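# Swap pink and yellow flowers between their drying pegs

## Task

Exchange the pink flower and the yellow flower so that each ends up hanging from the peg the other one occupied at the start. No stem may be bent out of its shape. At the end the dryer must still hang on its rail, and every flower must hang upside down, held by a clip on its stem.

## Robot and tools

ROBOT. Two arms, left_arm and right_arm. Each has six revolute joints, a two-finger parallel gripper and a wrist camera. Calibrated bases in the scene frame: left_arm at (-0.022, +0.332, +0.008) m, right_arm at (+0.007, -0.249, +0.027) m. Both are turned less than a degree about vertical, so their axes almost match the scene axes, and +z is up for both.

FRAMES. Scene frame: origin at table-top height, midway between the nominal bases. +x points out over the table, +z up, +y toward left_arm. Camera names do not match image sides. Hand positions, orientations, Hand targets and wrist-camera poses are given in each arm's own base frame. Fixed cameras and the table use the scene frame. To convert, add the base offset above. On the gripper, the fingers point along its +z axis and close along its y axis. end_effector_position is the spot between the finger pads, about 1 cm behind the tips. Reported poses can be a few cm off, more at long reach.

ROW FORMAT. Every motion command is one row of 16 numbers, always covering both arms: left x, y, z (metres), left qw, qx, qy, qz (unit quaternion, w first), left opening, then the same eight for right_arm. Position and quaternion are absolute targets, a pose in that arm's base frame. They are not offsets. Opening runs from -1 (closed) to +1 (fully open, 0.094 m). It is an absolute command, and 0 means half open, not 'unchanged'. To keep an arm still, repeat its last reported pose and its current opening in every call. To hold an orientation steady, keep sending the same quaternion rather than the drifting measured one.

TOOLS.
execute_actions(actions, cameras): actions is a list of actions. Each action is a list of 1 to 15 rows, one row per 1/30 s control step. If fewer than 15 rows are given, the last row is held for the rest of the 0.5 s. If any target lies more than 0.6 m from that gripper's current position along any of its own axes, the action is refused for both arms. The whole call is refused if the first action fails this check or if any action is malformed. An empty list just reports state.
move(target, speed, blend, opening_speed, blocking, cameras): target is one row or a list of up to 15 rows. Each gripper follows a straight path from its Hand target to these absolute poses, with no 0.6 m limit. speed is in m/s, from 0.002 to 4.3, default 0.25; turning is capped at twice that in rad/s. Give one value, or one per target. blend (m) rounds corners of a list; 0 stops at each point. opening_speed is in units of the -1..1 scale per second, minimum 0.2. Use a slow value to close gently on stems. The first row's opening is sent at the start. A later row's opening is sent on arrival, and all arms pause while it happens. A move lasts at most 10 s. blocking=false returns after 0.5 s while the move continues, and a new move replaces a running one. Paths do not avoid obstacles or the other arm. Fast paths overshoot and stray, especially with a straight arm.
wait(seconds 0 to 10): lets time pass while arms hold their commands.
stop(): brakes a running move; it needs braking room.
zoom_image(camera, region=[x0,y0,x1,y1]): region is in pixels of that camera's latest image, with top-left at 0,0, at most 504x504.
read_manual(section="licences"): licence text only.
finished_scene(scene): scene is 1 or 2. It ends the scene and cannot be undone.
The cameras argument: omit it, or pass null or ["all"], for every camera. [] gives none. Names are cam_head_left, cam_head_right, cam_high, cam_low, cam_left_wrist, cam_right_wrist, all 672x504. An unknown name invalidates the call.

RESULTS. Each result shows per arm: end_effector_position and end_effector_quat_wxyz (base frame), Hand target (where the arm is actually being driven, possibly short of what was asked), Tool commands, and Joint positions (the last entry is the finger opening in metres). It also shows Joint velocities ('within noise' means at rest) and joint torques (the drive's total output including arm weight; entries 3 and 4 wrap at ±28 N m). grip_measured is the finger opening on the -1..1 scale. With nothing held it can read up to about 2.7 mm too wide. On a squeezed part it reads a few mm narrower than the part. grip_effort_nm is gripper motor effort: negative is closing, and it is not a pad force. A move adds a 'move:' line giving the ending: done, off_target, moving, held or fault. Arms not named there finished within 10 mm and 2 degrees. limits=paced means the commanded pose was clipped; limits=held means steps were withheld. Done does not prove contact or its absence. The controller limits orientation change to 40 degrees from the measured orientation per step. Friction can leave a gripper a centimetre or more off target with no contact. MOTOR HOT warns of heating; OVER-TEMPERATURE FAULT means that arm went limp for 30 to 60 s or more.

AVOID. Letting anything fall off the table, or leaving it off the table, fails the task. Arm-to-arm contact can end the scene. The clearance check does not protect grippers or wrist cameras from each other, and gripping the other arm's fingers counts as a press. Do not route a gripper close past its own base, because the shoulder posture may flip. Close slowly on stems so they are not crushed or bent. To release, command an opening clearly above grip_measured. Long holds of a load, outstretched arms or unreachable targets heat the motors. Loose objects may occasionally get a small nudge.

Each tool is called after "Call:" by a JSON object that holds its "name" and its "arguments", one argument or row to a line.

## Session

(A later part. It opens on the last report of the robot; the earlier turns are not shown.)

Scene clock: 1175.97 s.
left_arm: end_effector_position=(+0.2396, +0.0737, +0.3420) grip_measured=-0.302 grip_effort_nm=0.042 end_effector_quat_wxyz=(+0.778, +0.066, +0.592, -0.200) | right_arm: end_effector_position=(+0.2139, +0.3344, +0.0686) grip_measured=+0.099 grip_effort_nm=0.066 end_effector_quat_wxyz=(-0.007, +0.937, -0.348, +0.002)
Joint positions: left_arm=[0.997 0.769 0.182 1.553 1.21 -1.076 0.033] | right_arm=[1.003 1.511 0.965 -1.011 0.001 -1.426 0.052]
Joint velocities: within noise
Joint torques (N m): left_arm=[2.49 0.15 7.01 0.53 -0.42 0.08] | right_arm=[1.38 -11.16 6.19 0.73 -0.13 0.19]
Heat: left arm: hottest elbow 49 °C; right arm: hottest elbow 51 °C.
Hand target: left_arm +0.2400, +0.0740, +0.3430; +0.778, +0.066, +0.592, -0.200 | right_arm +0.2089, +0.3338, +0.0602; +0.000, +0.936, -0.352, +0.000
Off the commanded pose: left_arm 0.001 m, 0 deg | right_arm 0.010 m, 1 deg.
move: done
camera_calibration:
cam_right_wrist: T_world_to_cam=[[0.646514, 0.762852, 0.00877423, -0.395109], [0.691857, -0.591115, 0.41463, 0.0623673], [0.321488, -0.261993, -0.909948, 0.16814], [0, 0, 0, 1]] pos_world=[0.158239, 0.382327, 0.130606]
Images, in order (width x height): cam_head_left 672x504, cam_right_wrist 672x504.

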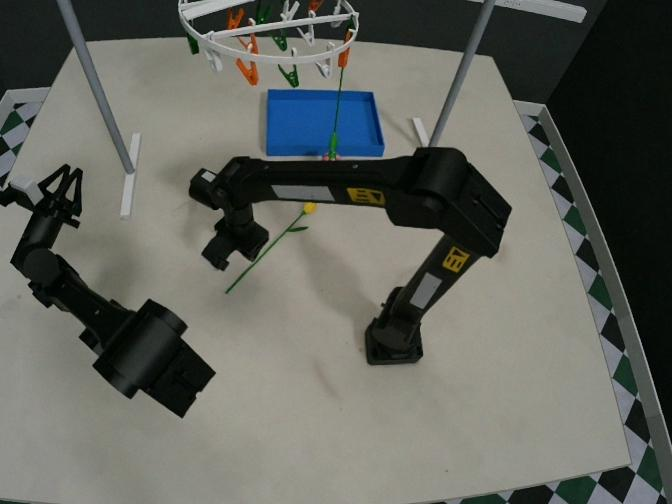

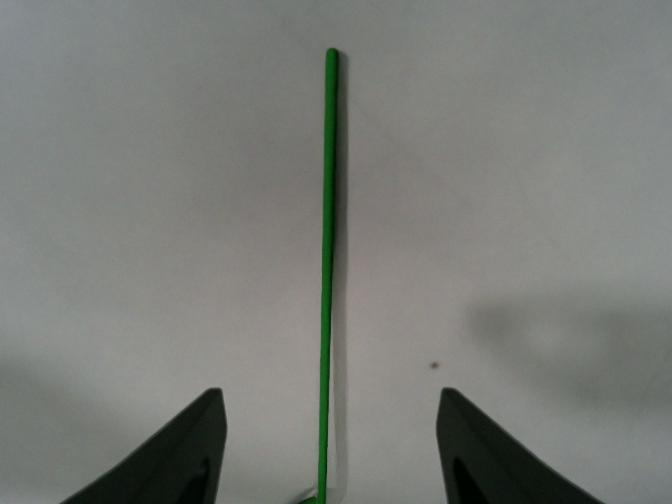

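Call:
{"name": "move", "arguments": {
  "target": [0.24,0.074,0.343,0.778,0.066,0.592,-0.2,-0.3,0.207,0.3317,0.015,0.0,-0.936,0.352,0.0,0.1],
  "speed": 0.08,
  "cameras": ["cam_right_wrist"]
}}

Scene clock: 1183.17 s.
left_arm: end_effector_position=(+0.2396, +0.0737, +0.3420) grip_measured=-0.302 grip_effort_nm=0.046 end_effector_quat_wxyz=(+0.778, +0.066, +0.592, -0.200) | right_arm: end_effector_position=(+0.2127, +0.3329, +0.0236) grip_measured=+0.099 grip_effort_nm=0.066 end_effector_quat_wxyz=(-0.007, +0.937, -0.349, +0.002)
Joint positions: left_arm=[0.997 0.769 0.182 1.553 1.21 -1.076 0.033] | right_arm=[1.004 1.581 0.904 -0.879 0.001 -1.425 0.052]
Joint velocities: within noise
Joint torques (N m): left_arm=[2.49 0.21 7.02 0.53 -0.42 0.09] | right_arm=[1.38 -11.34 5.59 0.68 -0.14 0.2]
Heat: left arm: hottest elbow 49 °C; right arm: hottest elbow 50 °C.
Hand target: left_arm +0.2400, +0.0740, +0.3430; +0.778, +0.066, +0.592, -0.200 | right_arm +0.2070, +0.3315, +0.0152; +0.000, +0.936, -0.352, +0.000
Off the commanded pose: left_arm 0.001 m, 0 deg | right_arm 0.010 m, 1 deg.
move: done
camera_calibration:
cam_right_wrist: T_world_to_cam=[[0.647084, 0.76236, 0.00952705, -0.392696], [0.69127, -0.591922, 0.414456, 0.0814518], [0.321604, -0.261602, -0.910019, 0.127057], [0, 0, 0, 1]] pos_world=[0.15694, 0.380827, 0.0856072]
Images, in order (width x height): cam_right_wrist 672x504.

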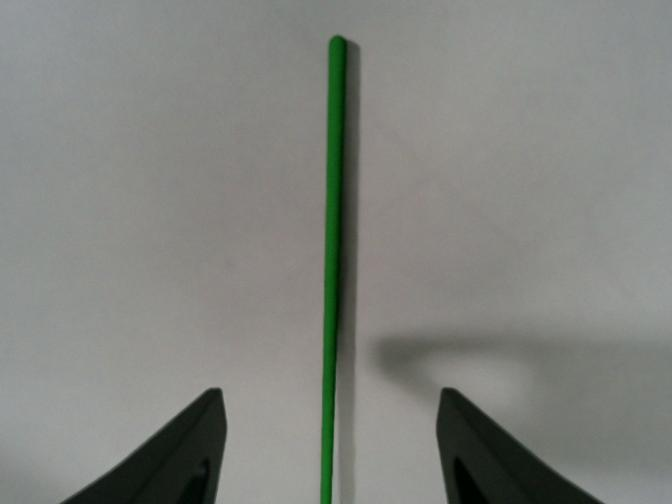

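Call:
{"name": "zoom_image", "arguments": {
  "camera": "cam_right_wrist",
  "region": [290, 20, 390, 100]
}}

Call:
{"name": "zoom_image", "arguments": {
  "camera": "cam_right_wrist",
  "region": [290, 424, 390, 504]
}}

Scaled by 5.040 from the camera's 672x504 image, which has a finer 960x720 frame.

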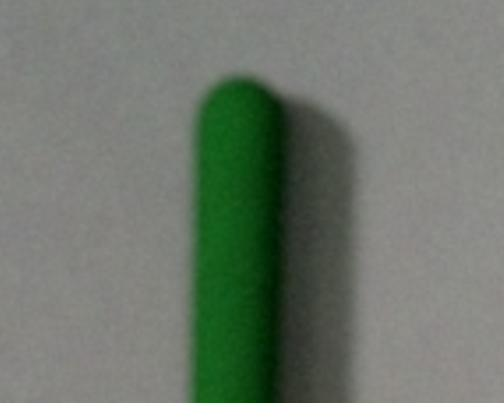

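Scaled by 5.040 from the camera's 672x504 image, which has a finer 960x720 frame.

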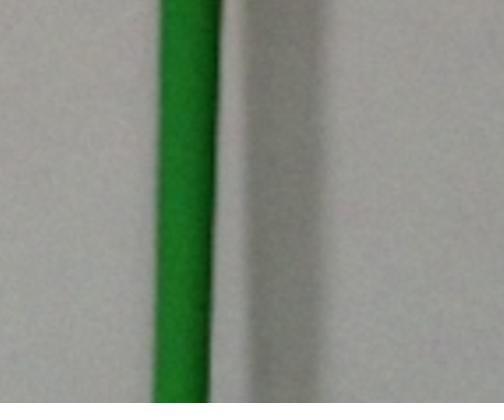

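Call:
{"name": "move", "arguments": {
  "target": [0.24,0.074,0.343,0.778,0.066,0.592,-0.2,-0.3,0.207,0.3317,-0.015,0.0,-0.936,0.352,0.0,0.1],
  "speed": 0.06,
  "cameras": ["cam_right_wrist"]
}}

Call:
{"name": "zoom_image", "arguments": {
  "camera": "cam_right_wrist",
  "region": [200, 300, 460, 504]
}}

Scene clock: 1191.30 s.
left_arm: end_effector_position=(+0.2396, +0.0737, +0.3420) grip_measured=-0.302 grip_effort_nm=0.051 end_effector_quat_wxyz=(+0.778, +0.066, +0.592, -0.200) | right_arm: end_effector_position=(+0.2131, +0.3336, -0.0064) grip_measured=+0.099 grip_effort_nm=0.071 end_effector_quat_wxyz=(-0.008, +0.937, -0.349, +0.002)
Joint positions: left_arm=[0.997 0.769 0.182 1.553 1.21 -1.076 0.033] | right_arm=[1.004 1.64 0.877 -0.791 0.001 -1.425 0.052]
Joint velocities: within noise
Joint torques (N m): left_arm=[2.49 0.15 7.02 0.53 -0.42 0.08] | right_arm=[1.2 -11.87 5.12 0.61 -0.13 0.18]
Heat: left arm: hottest elbow 49 °C; right arm: hottest elbow 49 °C.
Hand target: left_arm +0.2400, +0.0740, +0.3430; +0.778, +0.066, +0.592, -0.200 | right_arm +0.2070, +0.3316, -0.0147; +0.000, +0.936, -0.352, +0.000
Off the commanded pose: left_arm 0.001 m, 0 deg | right_arm 0.011 m, 1 deg.
move: off_target (right_arm)
camera_calibration:
cam_right_wrist: T_world_to_cam=[[0.647418, 0.762066, 0.0102799, -0.393186], [0.690818, -0.592479, 0.414414, 0.0943083], [0.321901, -0.261197, -0.910031, 0.0996107], [0, 0, 0, 1]] pos_world=[0.157341, 0.381527, 0.0556081]
Images, in order (width x height): cam_right_wrist 672x504.

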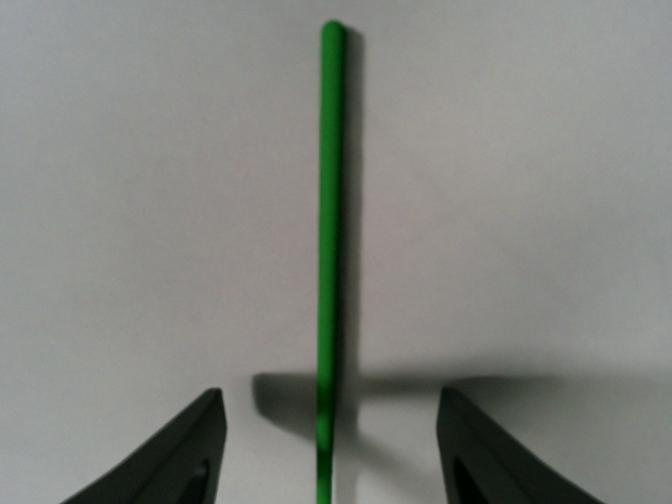

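Scaled by 1.938 from the camera's 672x504 image, which has a finer 960x720 frame.

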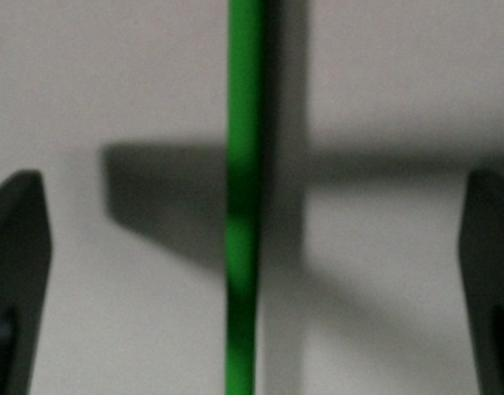

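Call:
{"name": "move", "arguments": {
  "target": [0.24,0.074,0.343,0.778,0.066,0.592,-0.2,-0.3,0.2065,0.3312,-0.033,0.0,-0.936,0.352,0.0,0.1],
  "speed": 0.05,
  "cameras": ["cam_right_wrist","cam_low"]
}}

Call:
{"name": "zoom_image", "arguments": {
  "camera": "cam_right_wrist",
  "region": [200, 300, 460, 504]
}}

Call:
{"name": "zoom_image", "arguments": {
  "camera": "cam_low",
  "region": [280, 180, 460, 300]
}}

Scene clock: 1197.33 s.
left_arm: end_effector_position=(+0.2396, +0.0737, +0.3420) grip_measured=-0.302 grip_effort_nm=0.046 end_effector_quat_wxyz=(+0.778, +0.066, +0.592, -0.200) | right_arm: end_effector_position=(+0.2148, +0.3365, -0.0136) grip_measured=+0.099 grip_effort_nm=0.071 end_effector_quat_wxyz=(-0.016, +0.937, -0.349, +0.004)
Joint positions: left_arm=[0.997 0.769 0.182 1.553 1.21 -1.076 0.033] | right_arm=[1.004 1.655 0.869 -0.754 0.001 -1.424 0.052]
Joint velocities: within noise
Joint torques (N m): left_arm=[2.43 0.15 7.02 0.53 -0.42 0.08] | right_arm=[1.44 -9.93 4.42 1.29 -0.13 0.18]
Heat: left arm: hottest elbow 49 °C; right arm: hottest elbow 48 °C.
Hand target: left_arm +0.2400, +0.0740, +0.3430; +0.778, +0.066, +0.592, -0.200 | right_arm +0.2063, +0.3305, -0.0319; +0.000, +0.936, -0.352, +0.000
Off the commanded pose: left_arm 0.001 m, 0 deg | right_arm 0.022 m, 2 deg.
move: off_target (right_arm)
camera_calibration:
cam_right_wrist: T_world_to_cam=[[0.64753, 0.761589, 0.0262012, -0.396109], [0.686924, -0.598242, 0.412603, 0.100575], [0.329909, -0.249175, -0.910534, 0.087472], [0, 0, 0, 1]] pos_world=[0.158547, 0.383636, 0.0485272]
Images, in order (width x height): cam_low 672x504, cam_right_wrist 672x504.

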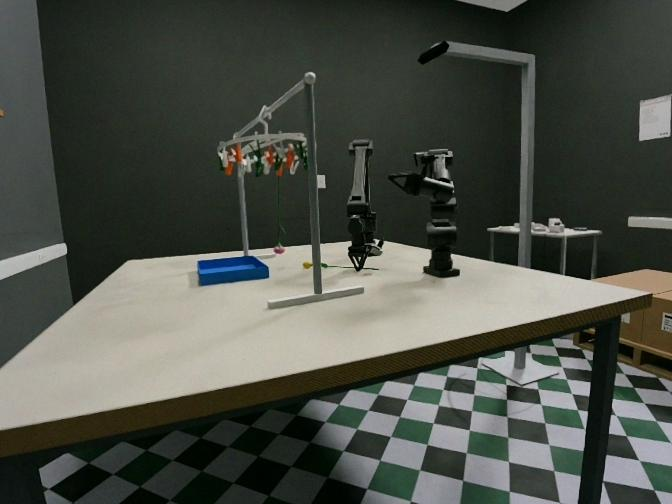

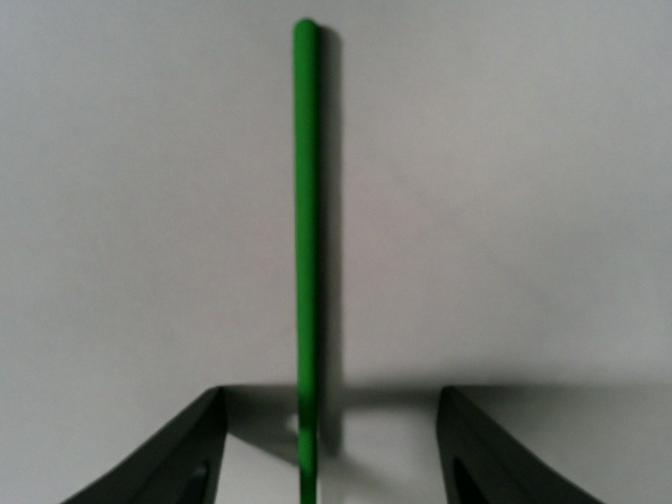

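Scaled by 1.938 from the camera's 672x504 image, which has a finer 960x720 frame.

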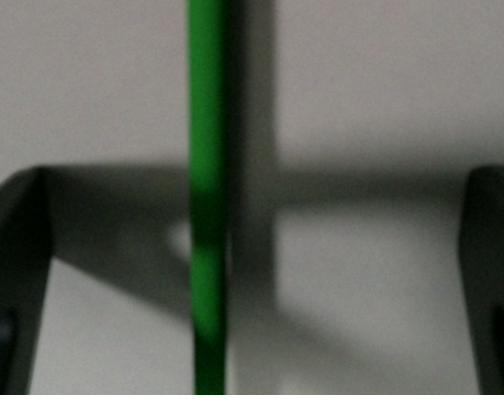

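Scaled by 2.800 from the camera's 672x504 image, which has a finer 960x720 frame.

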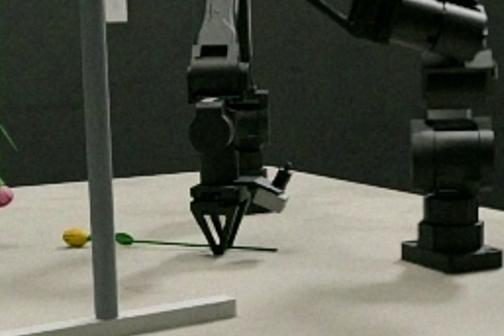

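Call:
{"name": "move", "arguments": {
  "target": [
    [0.24,0.074,0.343,0.778,0.066,0.592,-0.2,-0.3,0.2065,0.3312,0.012,0.0,-0.936,0.352,0.0,0.1],
    [0.24,0.074,0.343,0.778,0.066,0.592,-0.2,-0.3,0.2045,0.3285,-0.016,0.0,-0.936,0.352,0.0,0.1]
  ],
  "speed": 0.05,
  "cameras": ["cam_right_wrist"]
}}

Scene clock: 1203.23 s.
left_arm: end_effector_position=(+0.2396, +0.0737, +0.3420) grip_measured=-0.302 grip_effort_nm=0.046 end_effector_quat_wxyz=(+0.778, +0.066, +0.592, -0.200) | right_arm: end_effector_position=(+0.2118, +0.3324, -0.0059) grip_measured=+0.099 grip_effort_nm=0.071 end_effector_quat_wxyz=(-0.010, +0.937, -0.349, +0.003)
Joint positions: left_arm=[0.997 0.769 0.182 1.553 1.21 -1.076 0.033] | right_arm=[1.005 1.633 0.869 -0.786 0.001 -1.424 0.052]
Joint velocities: within noise
Joint torques (N m): left_arm=[2.49 0.15 7.02 0.53 -0.42 0.08] | right_arm=[1.32 -11.46 4.75 0.75 -0.13 0.19]
Heat: left arm: hottest elbow 49 °C; right arm: hottest elbow 47 °C.
Hand target: left_arm +0.2400, +0.0740, +0.3430; +0.778, +0.066, +0.592, -0.200 | right_arm +0.2045, +0.3282, -0.0158; +0.000, +0.936, -0.352, +0.000
Off the commanded pose: left_arm 0.001 m, 0 deg | right_arm 0.013 m, 1 deg.
move: off_target (right_arm)
camera_calibration:
cam_right_wrist: T_world_to_cam=[[0.647074, 0.762274, 0.0152775, -0.391451], [0.689823, -0.593871, 0.414079, 0.0948806], [0.324715, -0.257401, -0.910113, 0.0982534], [0, 0, 0, 1]] pos_world=[0.155943, 0.38003, 0.0561141]
Images, in order (width x height): cam_right_wrist 672x504.

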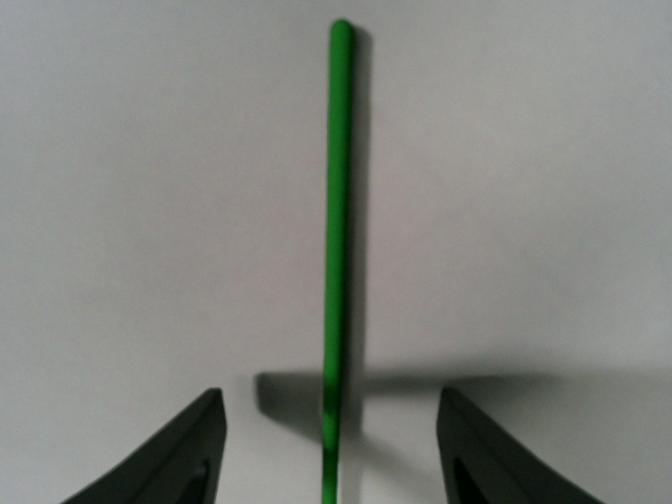

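Call:
{"name": "move", "arguments": {
  "target": [
    [0.24,0.074,0.343,0.778,0.066,0.592,-0.2,-0.3,0.2045,0.3285,-0.026,0,-0.936,0.352,0,0.1]
  ],
  "speed": 0.04,
  "cameras": ["cam_right_wrist"]
}}

Scene clock: 1216.63 s.
left_arm: end_effector_position=(+0.2396, +0.0737, +0.3420) grip_measured=-0.302 grip_effort_nm=0.046 end_effector_quat_wxyz=(+0.778, +0.066, +0.592, -0.200) | right_arm: end_effector_position=(+0.2116, +0.3319, -0.0130) grip_measured=+0.099 grip_effort_nm=0.066 end_effector_quat_wxyz=(-0.011, +0.937, -0.349, +0.003)
Joint positions: left_arm=[0.997 0.769 0.182 1.553 1.21 -1.076 0.033] | right_arm=[1.005 1.646 0.86 -0.762 0.001 -1.423 0.052]
Joint velocities: within noise
Joint torques (N m): left_arm=[2.49 0.15 7.02 0.53 -0.42 0.08] | right_arm=[1.44 -10.58 4.77 0.95 -0.14 0.2]
Heat: left arm: hottest elbow 48 °C; right arm: hottest elbow 46 °C.
Hand target: left_arm +0.2400, +0.0740, +0.3430; +0.778, +0.066, +0.592, -0.200 | right_arm +0.2044, +0.3281, -0.0255; +0.000, +0.936, -0.352, +0.000
Off the commanded pose: left_arm 0.001 m, 0 deg | right_arm 0.015 m, 1 deg.
move: off_target (right_arm)
camera_calibration:
cam_right_wrist: T_world_to_cam=[[0.647349, 0.761993, 0.0175074, -0.390675], [0.689099, -0.594929, 0.413767, 0.0982267], [0.325703, -0.255787, -0.910215, 0.0910994], [0, 0, 0, 1]] pos_world=[0.155544, 0.379431, 0.0491167]
Images, in order (width x height): cam_right_wrist 672x504.

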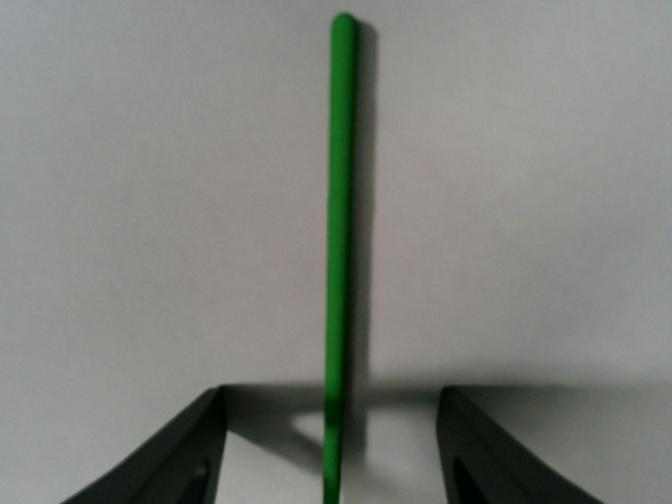

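Call:
{"name": "move", "arguments": {
  "target": [
    [0.24,0.074,0.343,0.778,0.066,0.592,-0.2,-0.3,0.2045,0.3285,-0.026,0,-0.936,0.352,0,-0.96]
  ],
  "opening_speed": 0.25,
  "cameras": ["cam_right_wrist"]
}}

Call:
{"name": "move", "arguments": {
  "target": [
    [0.24,0.074,0.343,0.778,0.066,0.592,-0.2,-0.3,0.2045,0.3285,0.1,0,-0.936,0.352,0,-0.96]
  ],
  "speed": 0.08,
  "cameras": ["cam_right_wrist","cam_high","cam_low"]
}}

Scene clock: 1230.87 s.
left_arm: end_effector_position=(+0.2396, +0.0737, +0.3420) grip_measured=-0.302 grip_effort_nm=0.046 end_effector_quat_wxyz=(+0.778, +0.066, +0.592, -0.200) | right_arm: end_effector_position=(+0.2127, +0.3336, -0.0132) grip_measured=-0.953 grip_effort_nm=-0.979 end_effector_quat_wxyz=(-0.015, +0.937, -0.349, +0.004)
Joint positions: left_arm=[0.997 0.769 0.182 1.553 1.21 -1.076 0.033] | right_arm=[1.005 1.647 0.86 -0.753 0.001 -1.423 0.002]
Joint velocities: within noise
Joint torques (N m): left_arm=[2.49 0.15 7.02 0.53 -0.42 0.09] | right_arm=[1.32 -10.87 4.78 0.58 -0.13 0.19]
Heat: left arm: hottest elbow 48 °C; right arm: hottest elbow 44 °C.
Hand target: left_arm +0.2400, +0.0740, +0.3430; +0.778, +0.066, +0.592, -0.200 | right_arm +0.2044, +0.3280, -0.0256; +0.000, +0.936, -0.352, +0.000
Off the commanded pose: left_arm 0.001 m, 0 deg | right_arm 0.016 m, 2 deg.
move: off_target (right_arm)
camera_calibration:
cam_right_wrist: T_world_to_cam=[[0.647857, 0.761337, 0.0254474, -0.392545], [0.686858, -0.598272, 0.412669, 0.100196], [0.329405, -0.249872, -0.910525, 0.0881741], [0, 0, 0, 1]] pos_world=[0.156447, 0.380835, 0.0489263]
Images, in order (width x height): cam_right_wrist 672x504.

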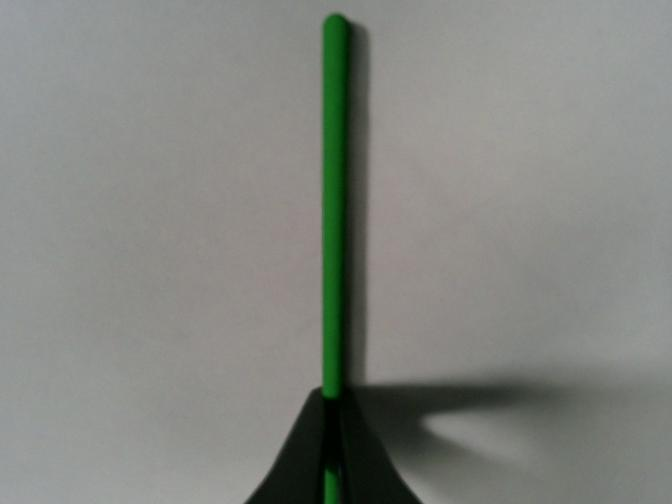

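Scene clock: 1233.07 s.
left_arm: end_effector_position=(+0.2396, +0.0737, +0.3420) grip_measured=-0.302 grip_effort_nm=0.046 end_effector_quat_wxyz=(+0.778, +0.066, +0.592, -0.200) | right_arm: end_effector_position=(+0.1978, +0.3104, +0.0833) grip_measured=-0.957 grip_effort_nm=-1.028 end_effector_quat_wxyz=(+0.021, +0.937, -0.349, -0.004)
Joint positions: left_arm=[0.997 0.769 0.182 1.553 1.21 -1.076 0.033] | right_arm=[1.005 1.452 0.945 -1.105 0.001 -1.423 0.002]
Joint velocities: within noise
Joint torques (N m): left_arm=[2.49 0.21 7.04 0.53 -0.42 0.09] | right_arm=[1.49 -11.58 10.48 -0.16 -0.13 0.16]
Heat: left arm: hottest elbow 48 °C; right arm: hottest elbow 44 °C.
Hand target: left_arm +0.2400, +0.0740, +0.3430; +0.778, +0.066, +0.592, -0.200 | right_arm +0.2041, +0.3279, +0.1002; +0.000, +0.936, -0.352, +0.000
Off the commanded pose: left_arm 0.001 m, 0 deg | right_arm 0.026 m, 2 deg.
move: off_target (right_arm)
camera_calibration:
cam_right_wrist: T_world_to_cam=[[0.64739, 0.7607, -0.0471362, -0.361329], [0.703518, -0.572646, 0.420879, 0.0447533], [0.29317, -0.305634, -0.905892, 0.19926], [0, 0, 0, 1]] pos_world=[0.144019, 0.361391, 0.144641]
Images, in order (width x height): cam_high 672x504, cam_low 672x504, cam_right_wrist 672x504.

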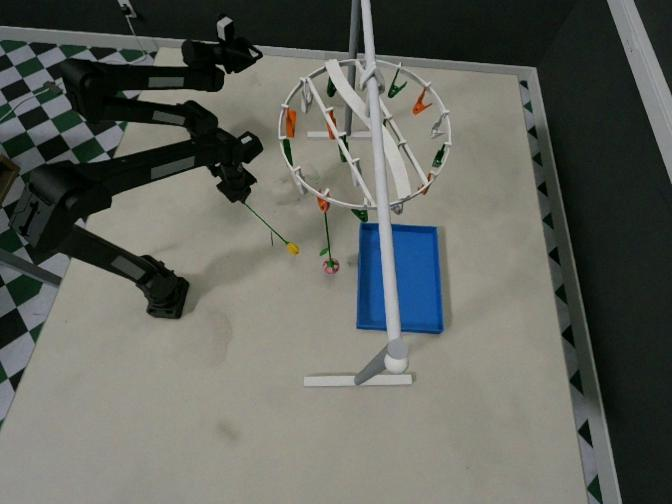

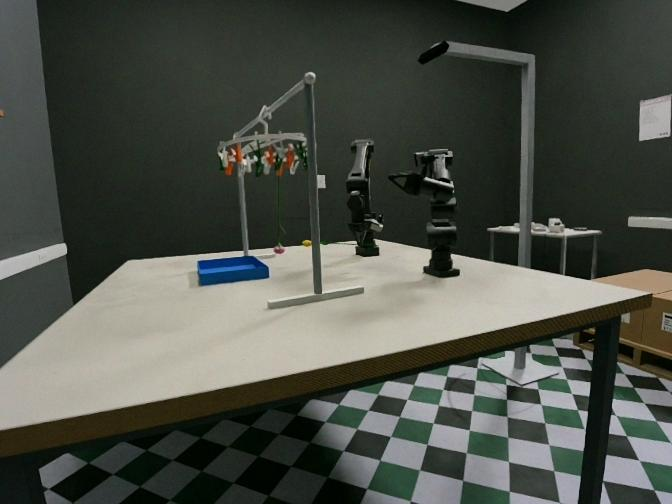

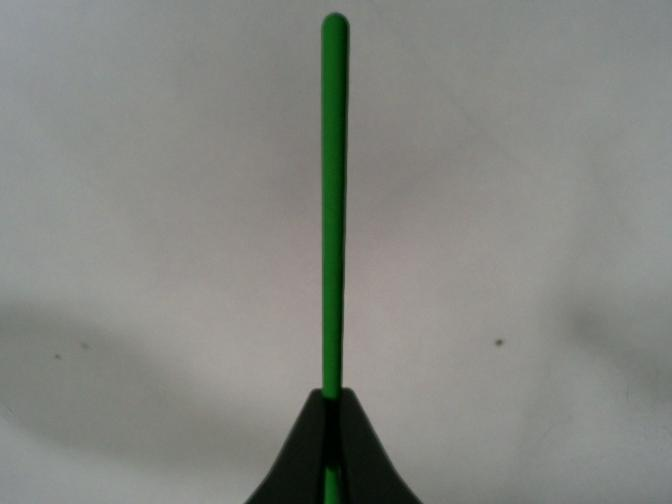

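Call:
{"name": "move", "arguments": {
  "target": [
    [0.24,0.074,0.343,0.778,0.066,0.592,-0.2,-0.3,0.21,0.33,0.27,0,-0.936,0.352,0,-0.96],
    [0.24,0.074,0.343,0.778,0.066,0.592,-0.2,-0.3,0.22,0.33,0.28,0,-0.7254,0.6884,0,-0.96],
    [0.24,0.074,0.343,0.778,0.066,0.592,-0.2,-0.3,0.22,0.33,0.28,0,-0.4617,0.887,0,-0.96]
  ],
  "speed": 0.15,
  "cameras": ["cam_right_wrist","cam_high","cam_low"]
}}

Scene clock: 1252.10 s.
left_arm: end_effector_position=(+0.2396, +0.0737, +0.3420) grip_measured=-0.302 grip_effort_nm=0.046 end_effector_quat_wxyz=(+0.778, +0.066, +0.592, -0.200) | right_arm: end_effector_position=(+0.2088, +0.3195, +0.2644) grip_measured=-0.957 grip_effort_nm=-1.028 end_effector_quat_wxyz=(-0.014, -0.473, +0.881, -0.007)
Joint positions: left_arm=[0.997 0.769 0.182 1.553 1.21 -1.076 0.033] | right_arm=[0.993 1.356 1.343 -1.589 -0.002 0.006 0.002]
Joint velocities: within noise
Joint torques (N m): left_arm=[2.43 0.15 7.02 0.54 -0.42 0.09] | right_arm=[-0.15 -9.82 12.36 0.01 0.05 0.2]
Heat: left arm: hottest elbow 48 °C; right arm: hottest elbow 46 °C.
Hand target: left_arm +0.2400, +0.0740, +0.3430; +0.778, +0.066, +0.592, -0.200 | right_arm +0.2196, +0.3292, +0.2798; +0.000, -0.462, +0.887, +0.000
Off the commanded pose: left_arm 0.001 m, 0 deg | right_arm 0.022 m, 2 deg.
move: off_target (right_arm)
camera_calibration:
cam_right_wrist: T_world_to_cam=[[0.838647, -0.544624, -0.00743939, -0.000219862], [-0.485318, -0.753384, 0.443711, 0.265923], [-0.24726, -0.368506, -0.896139, 0.493206], [0, 0, 0, 1]] pos_world=[0.251192, 0.381972, 0.323986]
Images, in order (width x height): cam_high 672x504, cam_low 672x504, cam_right_wrist 672x504.

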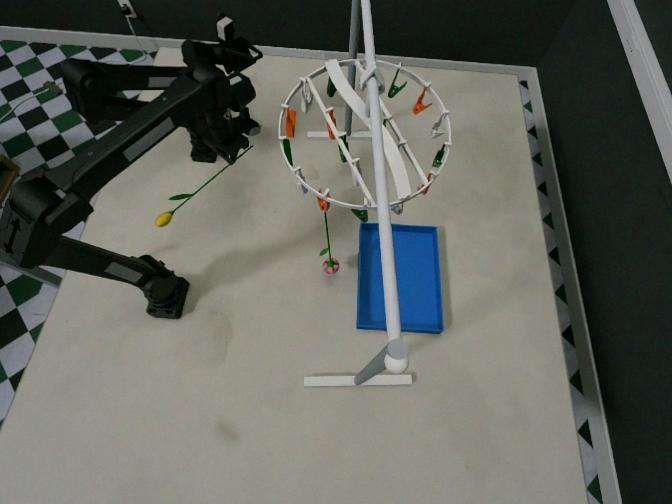

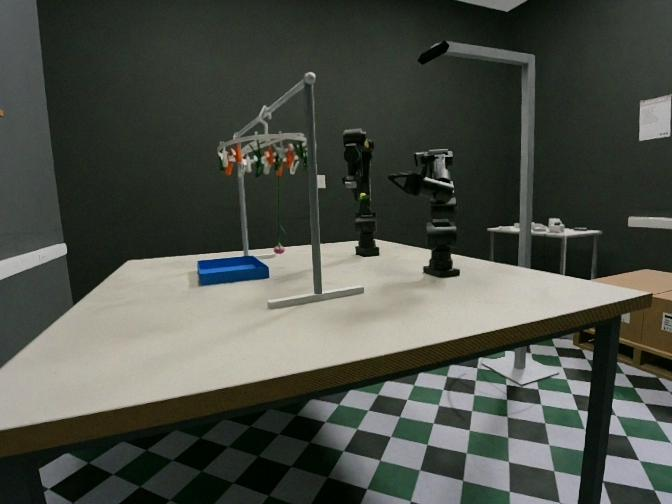

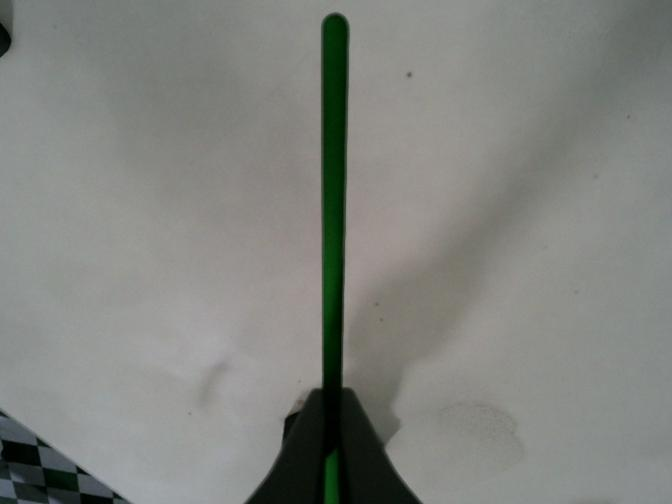

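Call:
{"name": "move", "arguments": {
  "target": [
    [0.24,0.074,0.343,0.778,0.066,0.592,-0.2,-0.3,0.22,0.33,0.3,0.3394,-0.4266,0.8195,0.1767,-0.96],
    [0.24,0.074,0.343,0.778,0.066,0.592,-0.2,-0.3,0.24,0.33,0.32,0.7483,-0.2333,0.524,0.3332,-0.96],
    [0.24,0.074,0.343,0.778,0.066,0.592,-0.2,-0.3,0.26,0.3,0.32,0.6645,-0.2418,0.6645,0.2418,-0.96]
  ],
  "speed": 0.15,
  "cameras": ["cam_right_wrist","cam_high","cam_low"]
}}

Scene clock: 1271.93 s.
left_arm: end_effector_position=(+0.2396, +0.0737, +0.3420) grip_measured=-0.302 grip_effort_nm=0.051 end_effector_quat_wxyz=(+0.778, +0.066, +0.592, -0.200) | right_arm: end_effector_position=(+0.2511, +0.2949, +0.2842) grip_measured=-0.957 grip_effort_nm=-1.028 end_effector_quat_wxyz=(+0.649, -0.263, +0.676, +0.229)
Joint positions: left_arm=[0.997 0.769 0.182 1.553 1.21 -1.076 0.033] | right_arm=[0.989 0.746 0.371 0.32 0.279 -0.018 0.002]
Joint velocities: within noise
Joint torques (N m): left_arm=[2.49 0.21 7.02 0.54 -0.42 0.08] | right_arm=[-0.15 -0.91 13.38 1.78 0.09 0.18]
Heat: left arm: hottest elbow 48 °C; right arm: hottest elbow 47 °C.
Hand target: left_arm +0.2400, +0.0740, +0.3430; +0.778, +0.066, +0.592, -0.200 | right_arm +0.2584, +0.2982, +0.3196; +0.665, -0.242, +0.664, +0.242
Off the commanded pose: left_arm 0.001 m, 0 deg | right_arm 0.037 m, 4 deg.
move: off_target (right_arm)
camera_calibration:
cam_right_wrist: T_world_to_cam=[[0.657179, -0.752594, 0.0414398, 0.0440464], [-0.324865, -0.332431, -0.885411, 0.472435], [0.680131, 0.568411, -0.462958, -0.11994], [0, 0, 0, 1]] pos_world=[0.206106, 0.258376, 0.360946]
Images, in order (width x height): cam_high 672x504, cam_low 672x504, cam_right_wrist 672x504.

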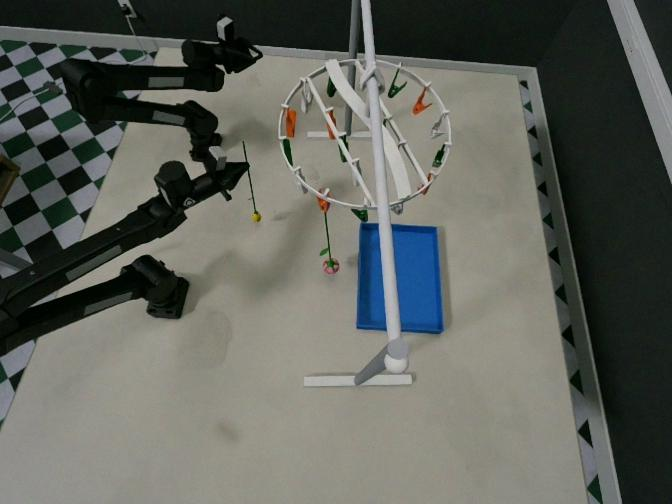

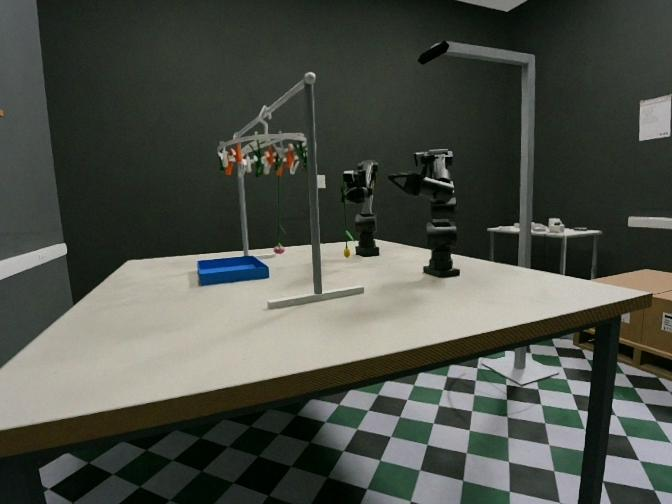

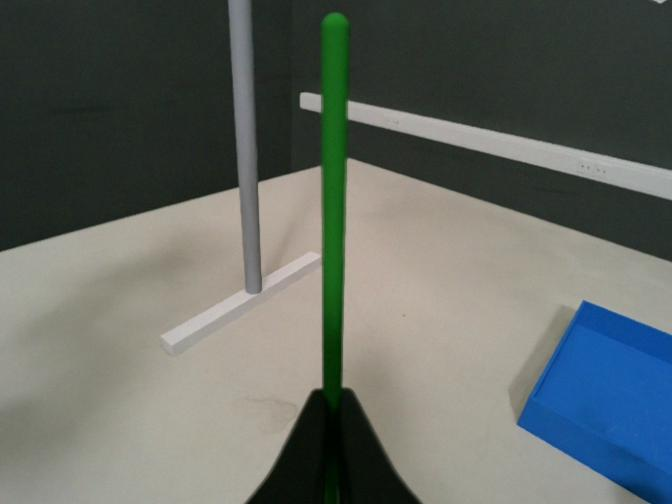

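Call:
{"name": "move", "arguments": {
  "target": [
    [0.24,0.074,0.343,0.778,0.066,0.592,-0.2,-0.3,0.24,0.33,0.32,0.7483,-0.2333,0.524,0.3332,-0.96],
    [0.24,0.074,0.343,0.778,0.066,0.592,-0.2,-0.3,0.23,0.33,0.29,0.3394,-0.4266,0.8195,0.1767,-0.96],
    [0.24,0.074,0.343,0.778,0.066,0.592,-0.2,-0.3,0.24,0.35,0.22,0,-0.4617,0.887,0,-0.96],
    [0.24,0.074,0.343,0.778,0.066,0.592,-0.2,-0.3,0.24,0.35,0.03,0,-0.4617,0.887,0,-0.96]
  ],
  "speed": 0.15,
  "cameras": ["cam_right_wrist","cam_high","cam_low"]
}}

Scene clock: 1295.73 s.
left_arm: end_effector_position=(+0.2396, +0.0737, +0.3420) grip_measured=-0.302 grip_effort_nm=0.046 end_effector_quat_wxyz=(+0.778, +0.066, +0.592, -0.200) | right_arm: end_effector_position=(+0.2400, +0.3529, +0.0371) grip_measured=-0.957 grip_effort_nm=-1.028 end_effector_quat_wxyz=(+0.005, -0.471, +0.882, +0.002)
Joint positions: left_arm=[0.997 0.769 0.182 1.553 1.21 -1.076 0.033] | right_arm=[0.975 1.632 1.014 -0.942 0.002 -0.005 0.002]
Joint velocities: within noise
Joint torques (N m): left_arm=[2.49 0.21 7.02 0.53 -0.42 0.08] | right_arm=[0.03 -13.33 6.09 0.69 -0.07 0.2]
Heat: left arm: hottest elbow 48 °C; right arm: hottest elbow 52 °C.
Hand target: left_arm +0.2400, +0.0740, +0.3430; +0.778, +0.066, +0.592, -0.200 | right_arm +0.2399, +0.3499, +0.0301; +0.000, -0.462, +0.887, +0.000
Off the commanded pose: left_arm 0.001 m, 0 deg | right_arm 0.008 m, 1 deg.
move: done
camera_calibration:
cam_right_wrist: T_world_to_cam=[[0.835861, -0.548928, -0.00377663, -0.00783295], [-0.500353, -0.76469, 0.406075, 0.416015], [-0.225794, -0.337532, -0.913832, 0.294096], [0, 0, 0, 1]] pos_world=[0.281107, 0.413089, 0.0997919]
Images, in order (width x height): cam_high 672x504, cam_low 672x504, cam_right_wrist 672x504.

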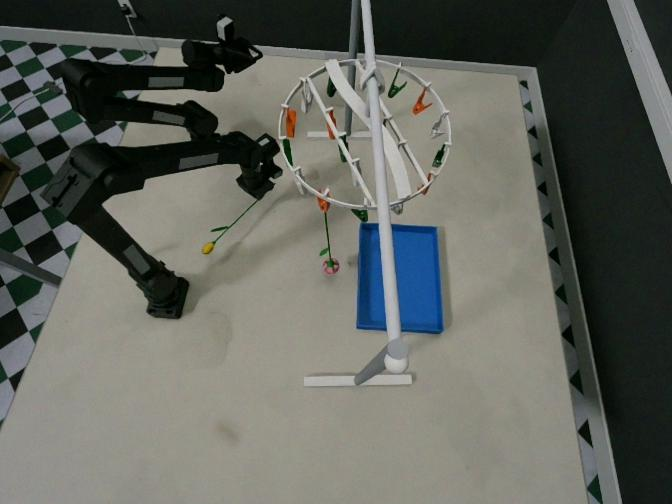

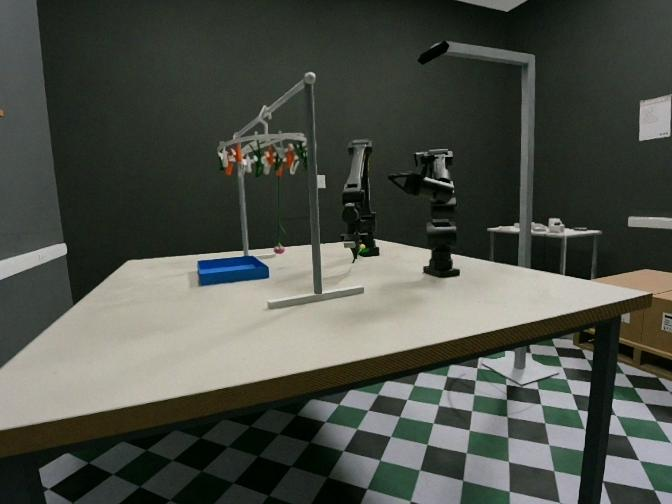

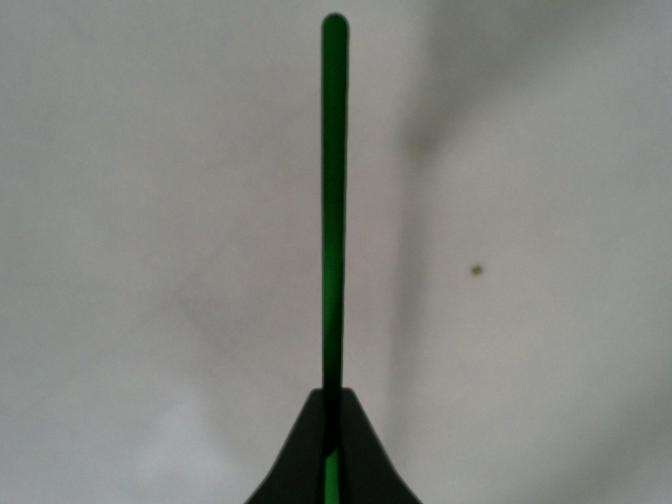

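Call:
{"name": "move", "arguments": {
  "target": [
    [0.24,0.074,0.343,0.778,0.066,0.592,-0.2,-0.3,0.24,0.35,-0.02,0,-0.4617,0.887,0,-0.96]
  ],
  "speed": 0.05,
  "cameras": ["cam_right_wrist"]
}}

Scene clock: 1298.93 s.
left_arm: end_effector_position=(+0.2396, +0.0737, +0.3420) grip_measured=-0.302 grip_effort_nm=0.051 end_effector_quat_wxyz=(+0.778, +0.066, +0.592, -0.200) | right_arm: end_effector_position=(+0.2417, +0.3553, -0.0101) grip_measured=-0.957 grip_effort_nm=-1.033 end_effector_quat_wxyz=(+0.009, -0.471, +0.882, +0.003)
Joint positions: left_arm=[0.997 0.769 0.182 1.553 1.21 -1.076 0.033] | right_arm=[0.975 1.719 0.972 -0.806 0.002 -0.005 0.002]
Joint velocities: within noise
Joint torques (N m): left_arm=[2.49 0.15 7.02 0.53 -0.42 0.08] | right_arm=[0.21 -13.45 5.24 0.72 -0.07 0.19]
Heat: left arm: hottest elbow 48 °C; right arm: hottest elbow 52 °C.
Hand target: left_arm +0.2400, +0.0740, +0.3430; +0.778, +0.066, +0.592, -0.200 | right_arm +0.2400, +0.3500, -0.0197; +0.000, -0.462, +0.887, +0.000
Off the commanded pose: left_arm 0.001 m, 0 deg | right_arm 0.011 m, 2 deg.
move: off_target (right_arm)
camera_calibration:
cam_right_wrist: T_world_to_cam=[[0.835657, -0.54924, -0.00360628, -0.00790331], [-0.502489, -0.767144, 0.398742, 0.439185], [-0.221771, -0.331399, -0.917056, 0.248995], [0, 0, 0, 1]] pos_world=[0.28251, 0.415094, 0.0531924]
Images, in order (width x height): cam_right_wrist 672x504.

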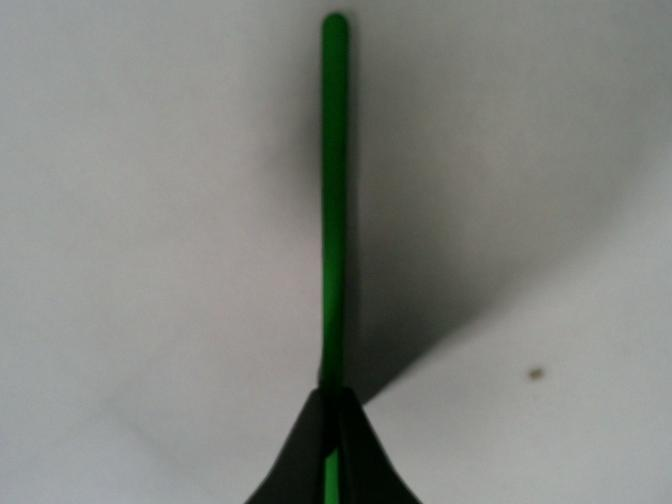

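Call:
{"name": "move", "arguments": {
  "target": [
    [0.24,0.074,0.343,0.778,0.066,0.592,-0.2,-0.3,0.24,0.35,-0.024,0,-0.4617,0.887,0,-0.96],
    [0.24,0.074,0.343,0.778,0.066,0.592,-0.2,-0.3,0.24,0.35,-0.024,0,-0.4617,0.887,0,-0.5]
  ],
  "speed": 0.03,
  "opening_speed": 0.25,
  "cameras": ["cam_right_wrist"]
}}

Call:
{"name": "move", "arguments": {
  "target": [
    [0.24,0.074,0.343,0.778,0.066,0.592,-0.2,-0.3,0.249,0.3628,-0.02,0,-0.4617,0.887,0,-0.3]
  ],
  "speed": 0.04,
  "cameras": ["cam_right_wrist"]
}}

Scene clock: 1304.47 s.
left_arm: end_effector_position=(+0.2396, +0.0737, +0.3420) grip_measured=-0.302 grip_effort_nm=0.051 end_effector_quat_wxyz=(+0.778, +0.066, +0.592, -0.200) | right_arm: end_effector_position=(+0.2426, +0.3570, -0.0121) grip_measured=-0.502 grip_effort_nm=0.076 end_effector_quat_wxyz=(+0.011, -0.471, +0.882, +0.005)
Joint positions: left_arm=[0.997 0.769 0.182 1.553 1.21 -1.076 0.033] | right_arm=[0.975 1.724 0.972 -0.796 0.001 -0.005 0.023]
Joint velocities: within noise
Joint torques (N m): left_arm=[2.49 0.15 7.02 0.54 -0.42 0.09] | right_arm=[0.32 -13.27 5.04 0.79 -0.05 0.18]
Heat: left arm: hottest elbow 48 °C; right arm: hottest elbow 51 °C.
Hand target: left_arm +0.2400, +0.0740, +0.3430; +0.778, +0.066, +0.592, -0.200 | right_arm +0.2398, +0.3499, -0.0237; +0.000, -0.462, +0.887, +0.000
Off the commanded pose: left_arm 0.001 m, 0 deg | right_arm 0.014 m, 2 deg.
move: off_target (right_arm); target 2's new opening was sent with right_arm's hand 0.014 m and 2 deg from that target
camera_calibration:
cam_right_wrist: T_world_to_cam=[[0.835683, -0.549196, -0.00433693, -0.00779613], [-0.503451, -0.769183, 0.393567, 0.442691], [-0.219481, -0.326713, -0.919286, 0.245684], [0, 0, 0, 1]] pos_world=[0.283311, 0.416497, 0.0515919]
Images, in order (width x height): cam_right_wrist 672x504.

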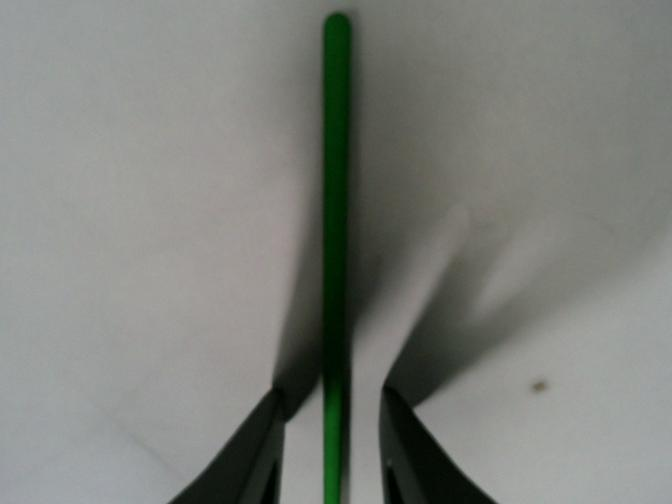

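Scene clock: 1305.37 s.
left_arm: end_effector_position=(+0.2396, +0.0737, +0.3420) grip_measured=-0.302 grip_effort_nm=0.042 end_effector_quat_wxyz=(+0.778, +0.066, +0.592, -0.200) | right_arm: end_effector_position=(+0.2420, +0.3568, -0.0128) grip_measured=-0.302 grip_effort_nm=0.085 end_effector_quat_wxyz=(+0.006, -0.471, +0.882, +0.004)
Joint positions: left_arm=[0.997 0.769 0.182 1.553 1.21 -1.076 0.033] | right_arm=[0.975 1.729 0.978 -0.805 -0.001 -0.005 0.033]
Joint velocities: within noise
Joint torques (N m): left_arm=[2.49 0.21 7.02 0.54 -0.42 0.09] | right_arm=[0.15 -11.75 8.16 0.18 0.04 0.18]
Heat: left arm: hottest elbow 48 °C; right arm: hottest elbow 51 °C.
Hand target: left_arm +0.2400, +0.0740, +0.3430; +0.778, +0.066, +0.592, -0.200 | right_arm +0.2489, +0.3626, -0.0200; +0.000, -0.462, +0.887, +0.000
Off the commanded pose: left_arm 0.001 m, 0 deg | right_arm 0.012 m, 1 deg.
move: off_target (right_arm)
camera_calibration:
cam_right_wrist: T_world_to_cam=[[0.835668, -0.549193, -0.00678396, -0.0074813], [-0.500453, -0.766477, 0.402567, 0.440912], [-0.226287, -0.333017, -0.915365, 0.248792], [0, 0, 0, 1]] pos_world=[0.283206, 0.416693, 0.0501885]
Images, in order (width x height): cam_right_wrist 672x504.

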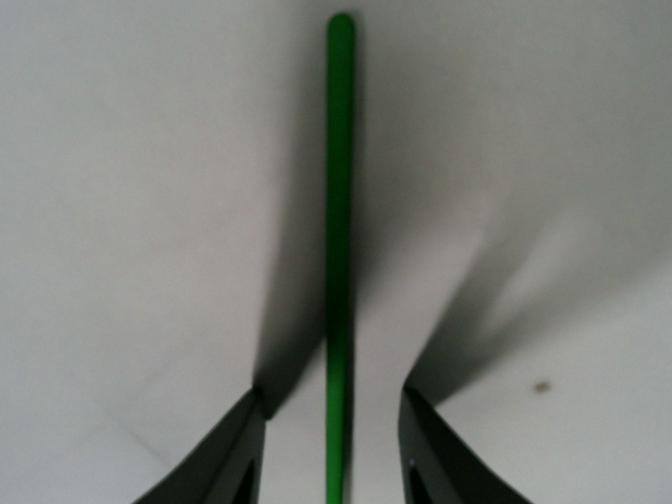

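Call:
{"name": "move", "arguments": {
  "target": [
    [0.24,0.074,0.343,0.778,0.066,0.592,-0.2,-0.3,0.25,0.366,0.01,0,-0.4617,0.887,0,-0.2],
    [0.24,0.074,0.343,0.778,0.066,0.592,-0.2,-0.3,0.262,0.385,0.01,0,-0.4617,0.887,0,-0.2]
  ],
  "speed": 0.04,
  "cameras": ["cam_right_wrist"]
}}

Scene clock: 1309.00 s.
left_arm: end_effector_position=(+0.2396, +0.0737, +0.3420) grip_measured=-0.302 grip_effort_nm=0.046 end_effector_quat_wxyz=(+0.778, +0.066, +0.592, -0.200) | right_arm: end_effector_position=(+0.2515, +0.3711, +0.0054) grip_measured=-0.202 grip_effort_nm=0.071 end_effector_quat_wxyz=(-0.008, -0.470, +0.883, -0.003)
Joint positions: left_arm=[0.997 0.769 0.182 1.553 1.21 -1.076 0.033] | right_arm=[0.975 1.748 1.068 -0.907 -0.002 -0.002 0.038]
Joint velocities: within noise
Joint torques (N m): left_arm=[2.49 0.21 7.01 0.53 -0.42 0.08] | right_arm=[0.44 -14.45 9.47 0.01 0.05 0.19]
Heat: left arm: hottest elbow 48 °C; right arm: hottest elbow 50 °C.
Hand target: left_arm +0.2400, +0.0740, +0.3430; +0.778, +0.066, +0.592, -0.200 | right_arm +0.2617, +0.3845, +0.0102; +0.000, -0.462, +0.887, +0.000
Off the commanded pose: left_arm 0.001 m, 0 deg | right_arm 0.018 m, 1 deg.
move: off_target (right_arm)
camera_calibration:
cam_right_wrist: T_world_to_cam=[[0.834065, -0.55161, -0.00784486, -0.00618938], [-0.495122, -0.754773, 0.430315, 0.443467], [-0.243287, -0.355027, -0.902645, 0.28468], [0, 0, 0, 1]] pos_world=[0.293992, 0.432372, 0.0660862]
Images, in order (width x height): cam_right_wrist 672x504.

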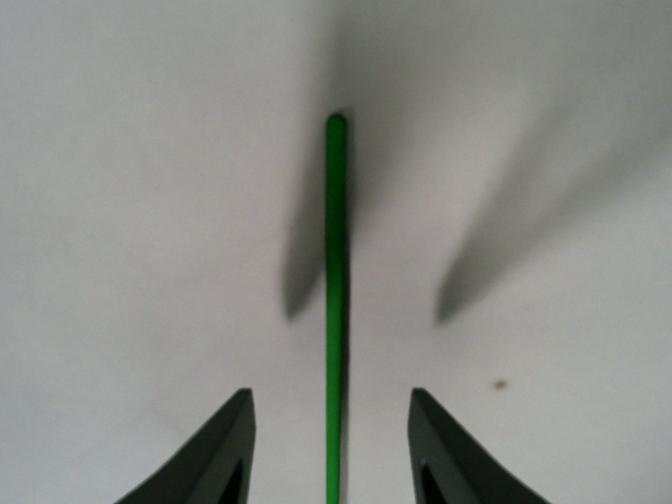

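Call:
{"name": "move", "arguments": {
  "target": [
    [0.24,0.074,0.343,0.778,0.066,0.592,-0.2,-0.3,0.267,0.394,0.01,0,-0.4617,0.887,0,-0.2],
    [0.24,0.074,0.343,0.778,0.066,0.592,-0.2,-0.3,0.262,0.385,-0.02,0,-0.4617,0.887,0,-0.2]
  ],
  "speed": 0.04,
  "cameras": ["cam_right_wrist"]
}}

Scene clock: 1312.33 s.
left_arm: end_effector_position=(+0.2396, +0.0737, +0.3420) grip_measured=-0.302 grip_effort_nm=0.042 end_effector_quat_wxyz=(+0.778, +0.066, +0.592, -0.200) | right_arm: end_effector_position=(+0.2633, +0.3884, -0.0089) grip_measured=-0.201 grip_effort_nm=0.076 end_effector_quat_wxyz=(+0.007, -0.469, +0.883, +0.005)
Joint positions: left_arm=[0.997 0.769 0.182 1.553 1.21 -1.076 0.033] | right_arm=[0.975 1.799 1.096 -0.85 -0.002 -0.001 0.038]
Joint velocities: within noise
Joint torques (N m): left_arm=[2.43 0.15 7.01 0.54 -0.42 0.09] | right_arm=[0.5 -14.92 5.75 0.76 0.07 0.17]
Heat: left arm: hottest elbow 48 °C; right arm: hottest elbow 50 °C.
Hand target: left_arm +0.2400, +0.0740, +0.3430; +0.778, +0.066, +0.592, -0.200 | right_arm +0.2618, +0.3848, -0.0198; +0.000, -0.462, +0.887, +0.000
Off the commanded pose: left_arm 0.001 m, 0 deg | right_arm 0.012 m, 1 deg.
move: off_target (right_arm)
camera_calibration:
cam_right_wrist: T_world_to_cam=[[0.833377, -0.552653, -0.00756869, -0.00591233], [-0.50405, -0.765561, 0.399812, 0.474758], [-0.226752, -0.32938, -0.916566, 0.266262], [0, 0, 0, 1]] pos_world=[0.304604, 0.44789, 0.0541877]
Images, in order (width x height): cam_right_wrist 672x504.

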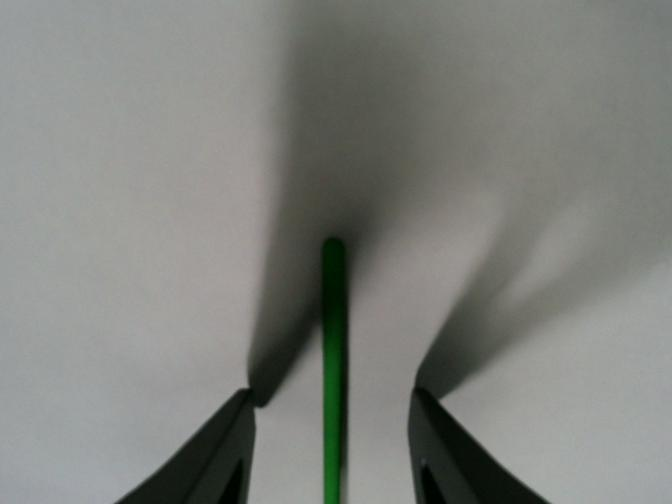

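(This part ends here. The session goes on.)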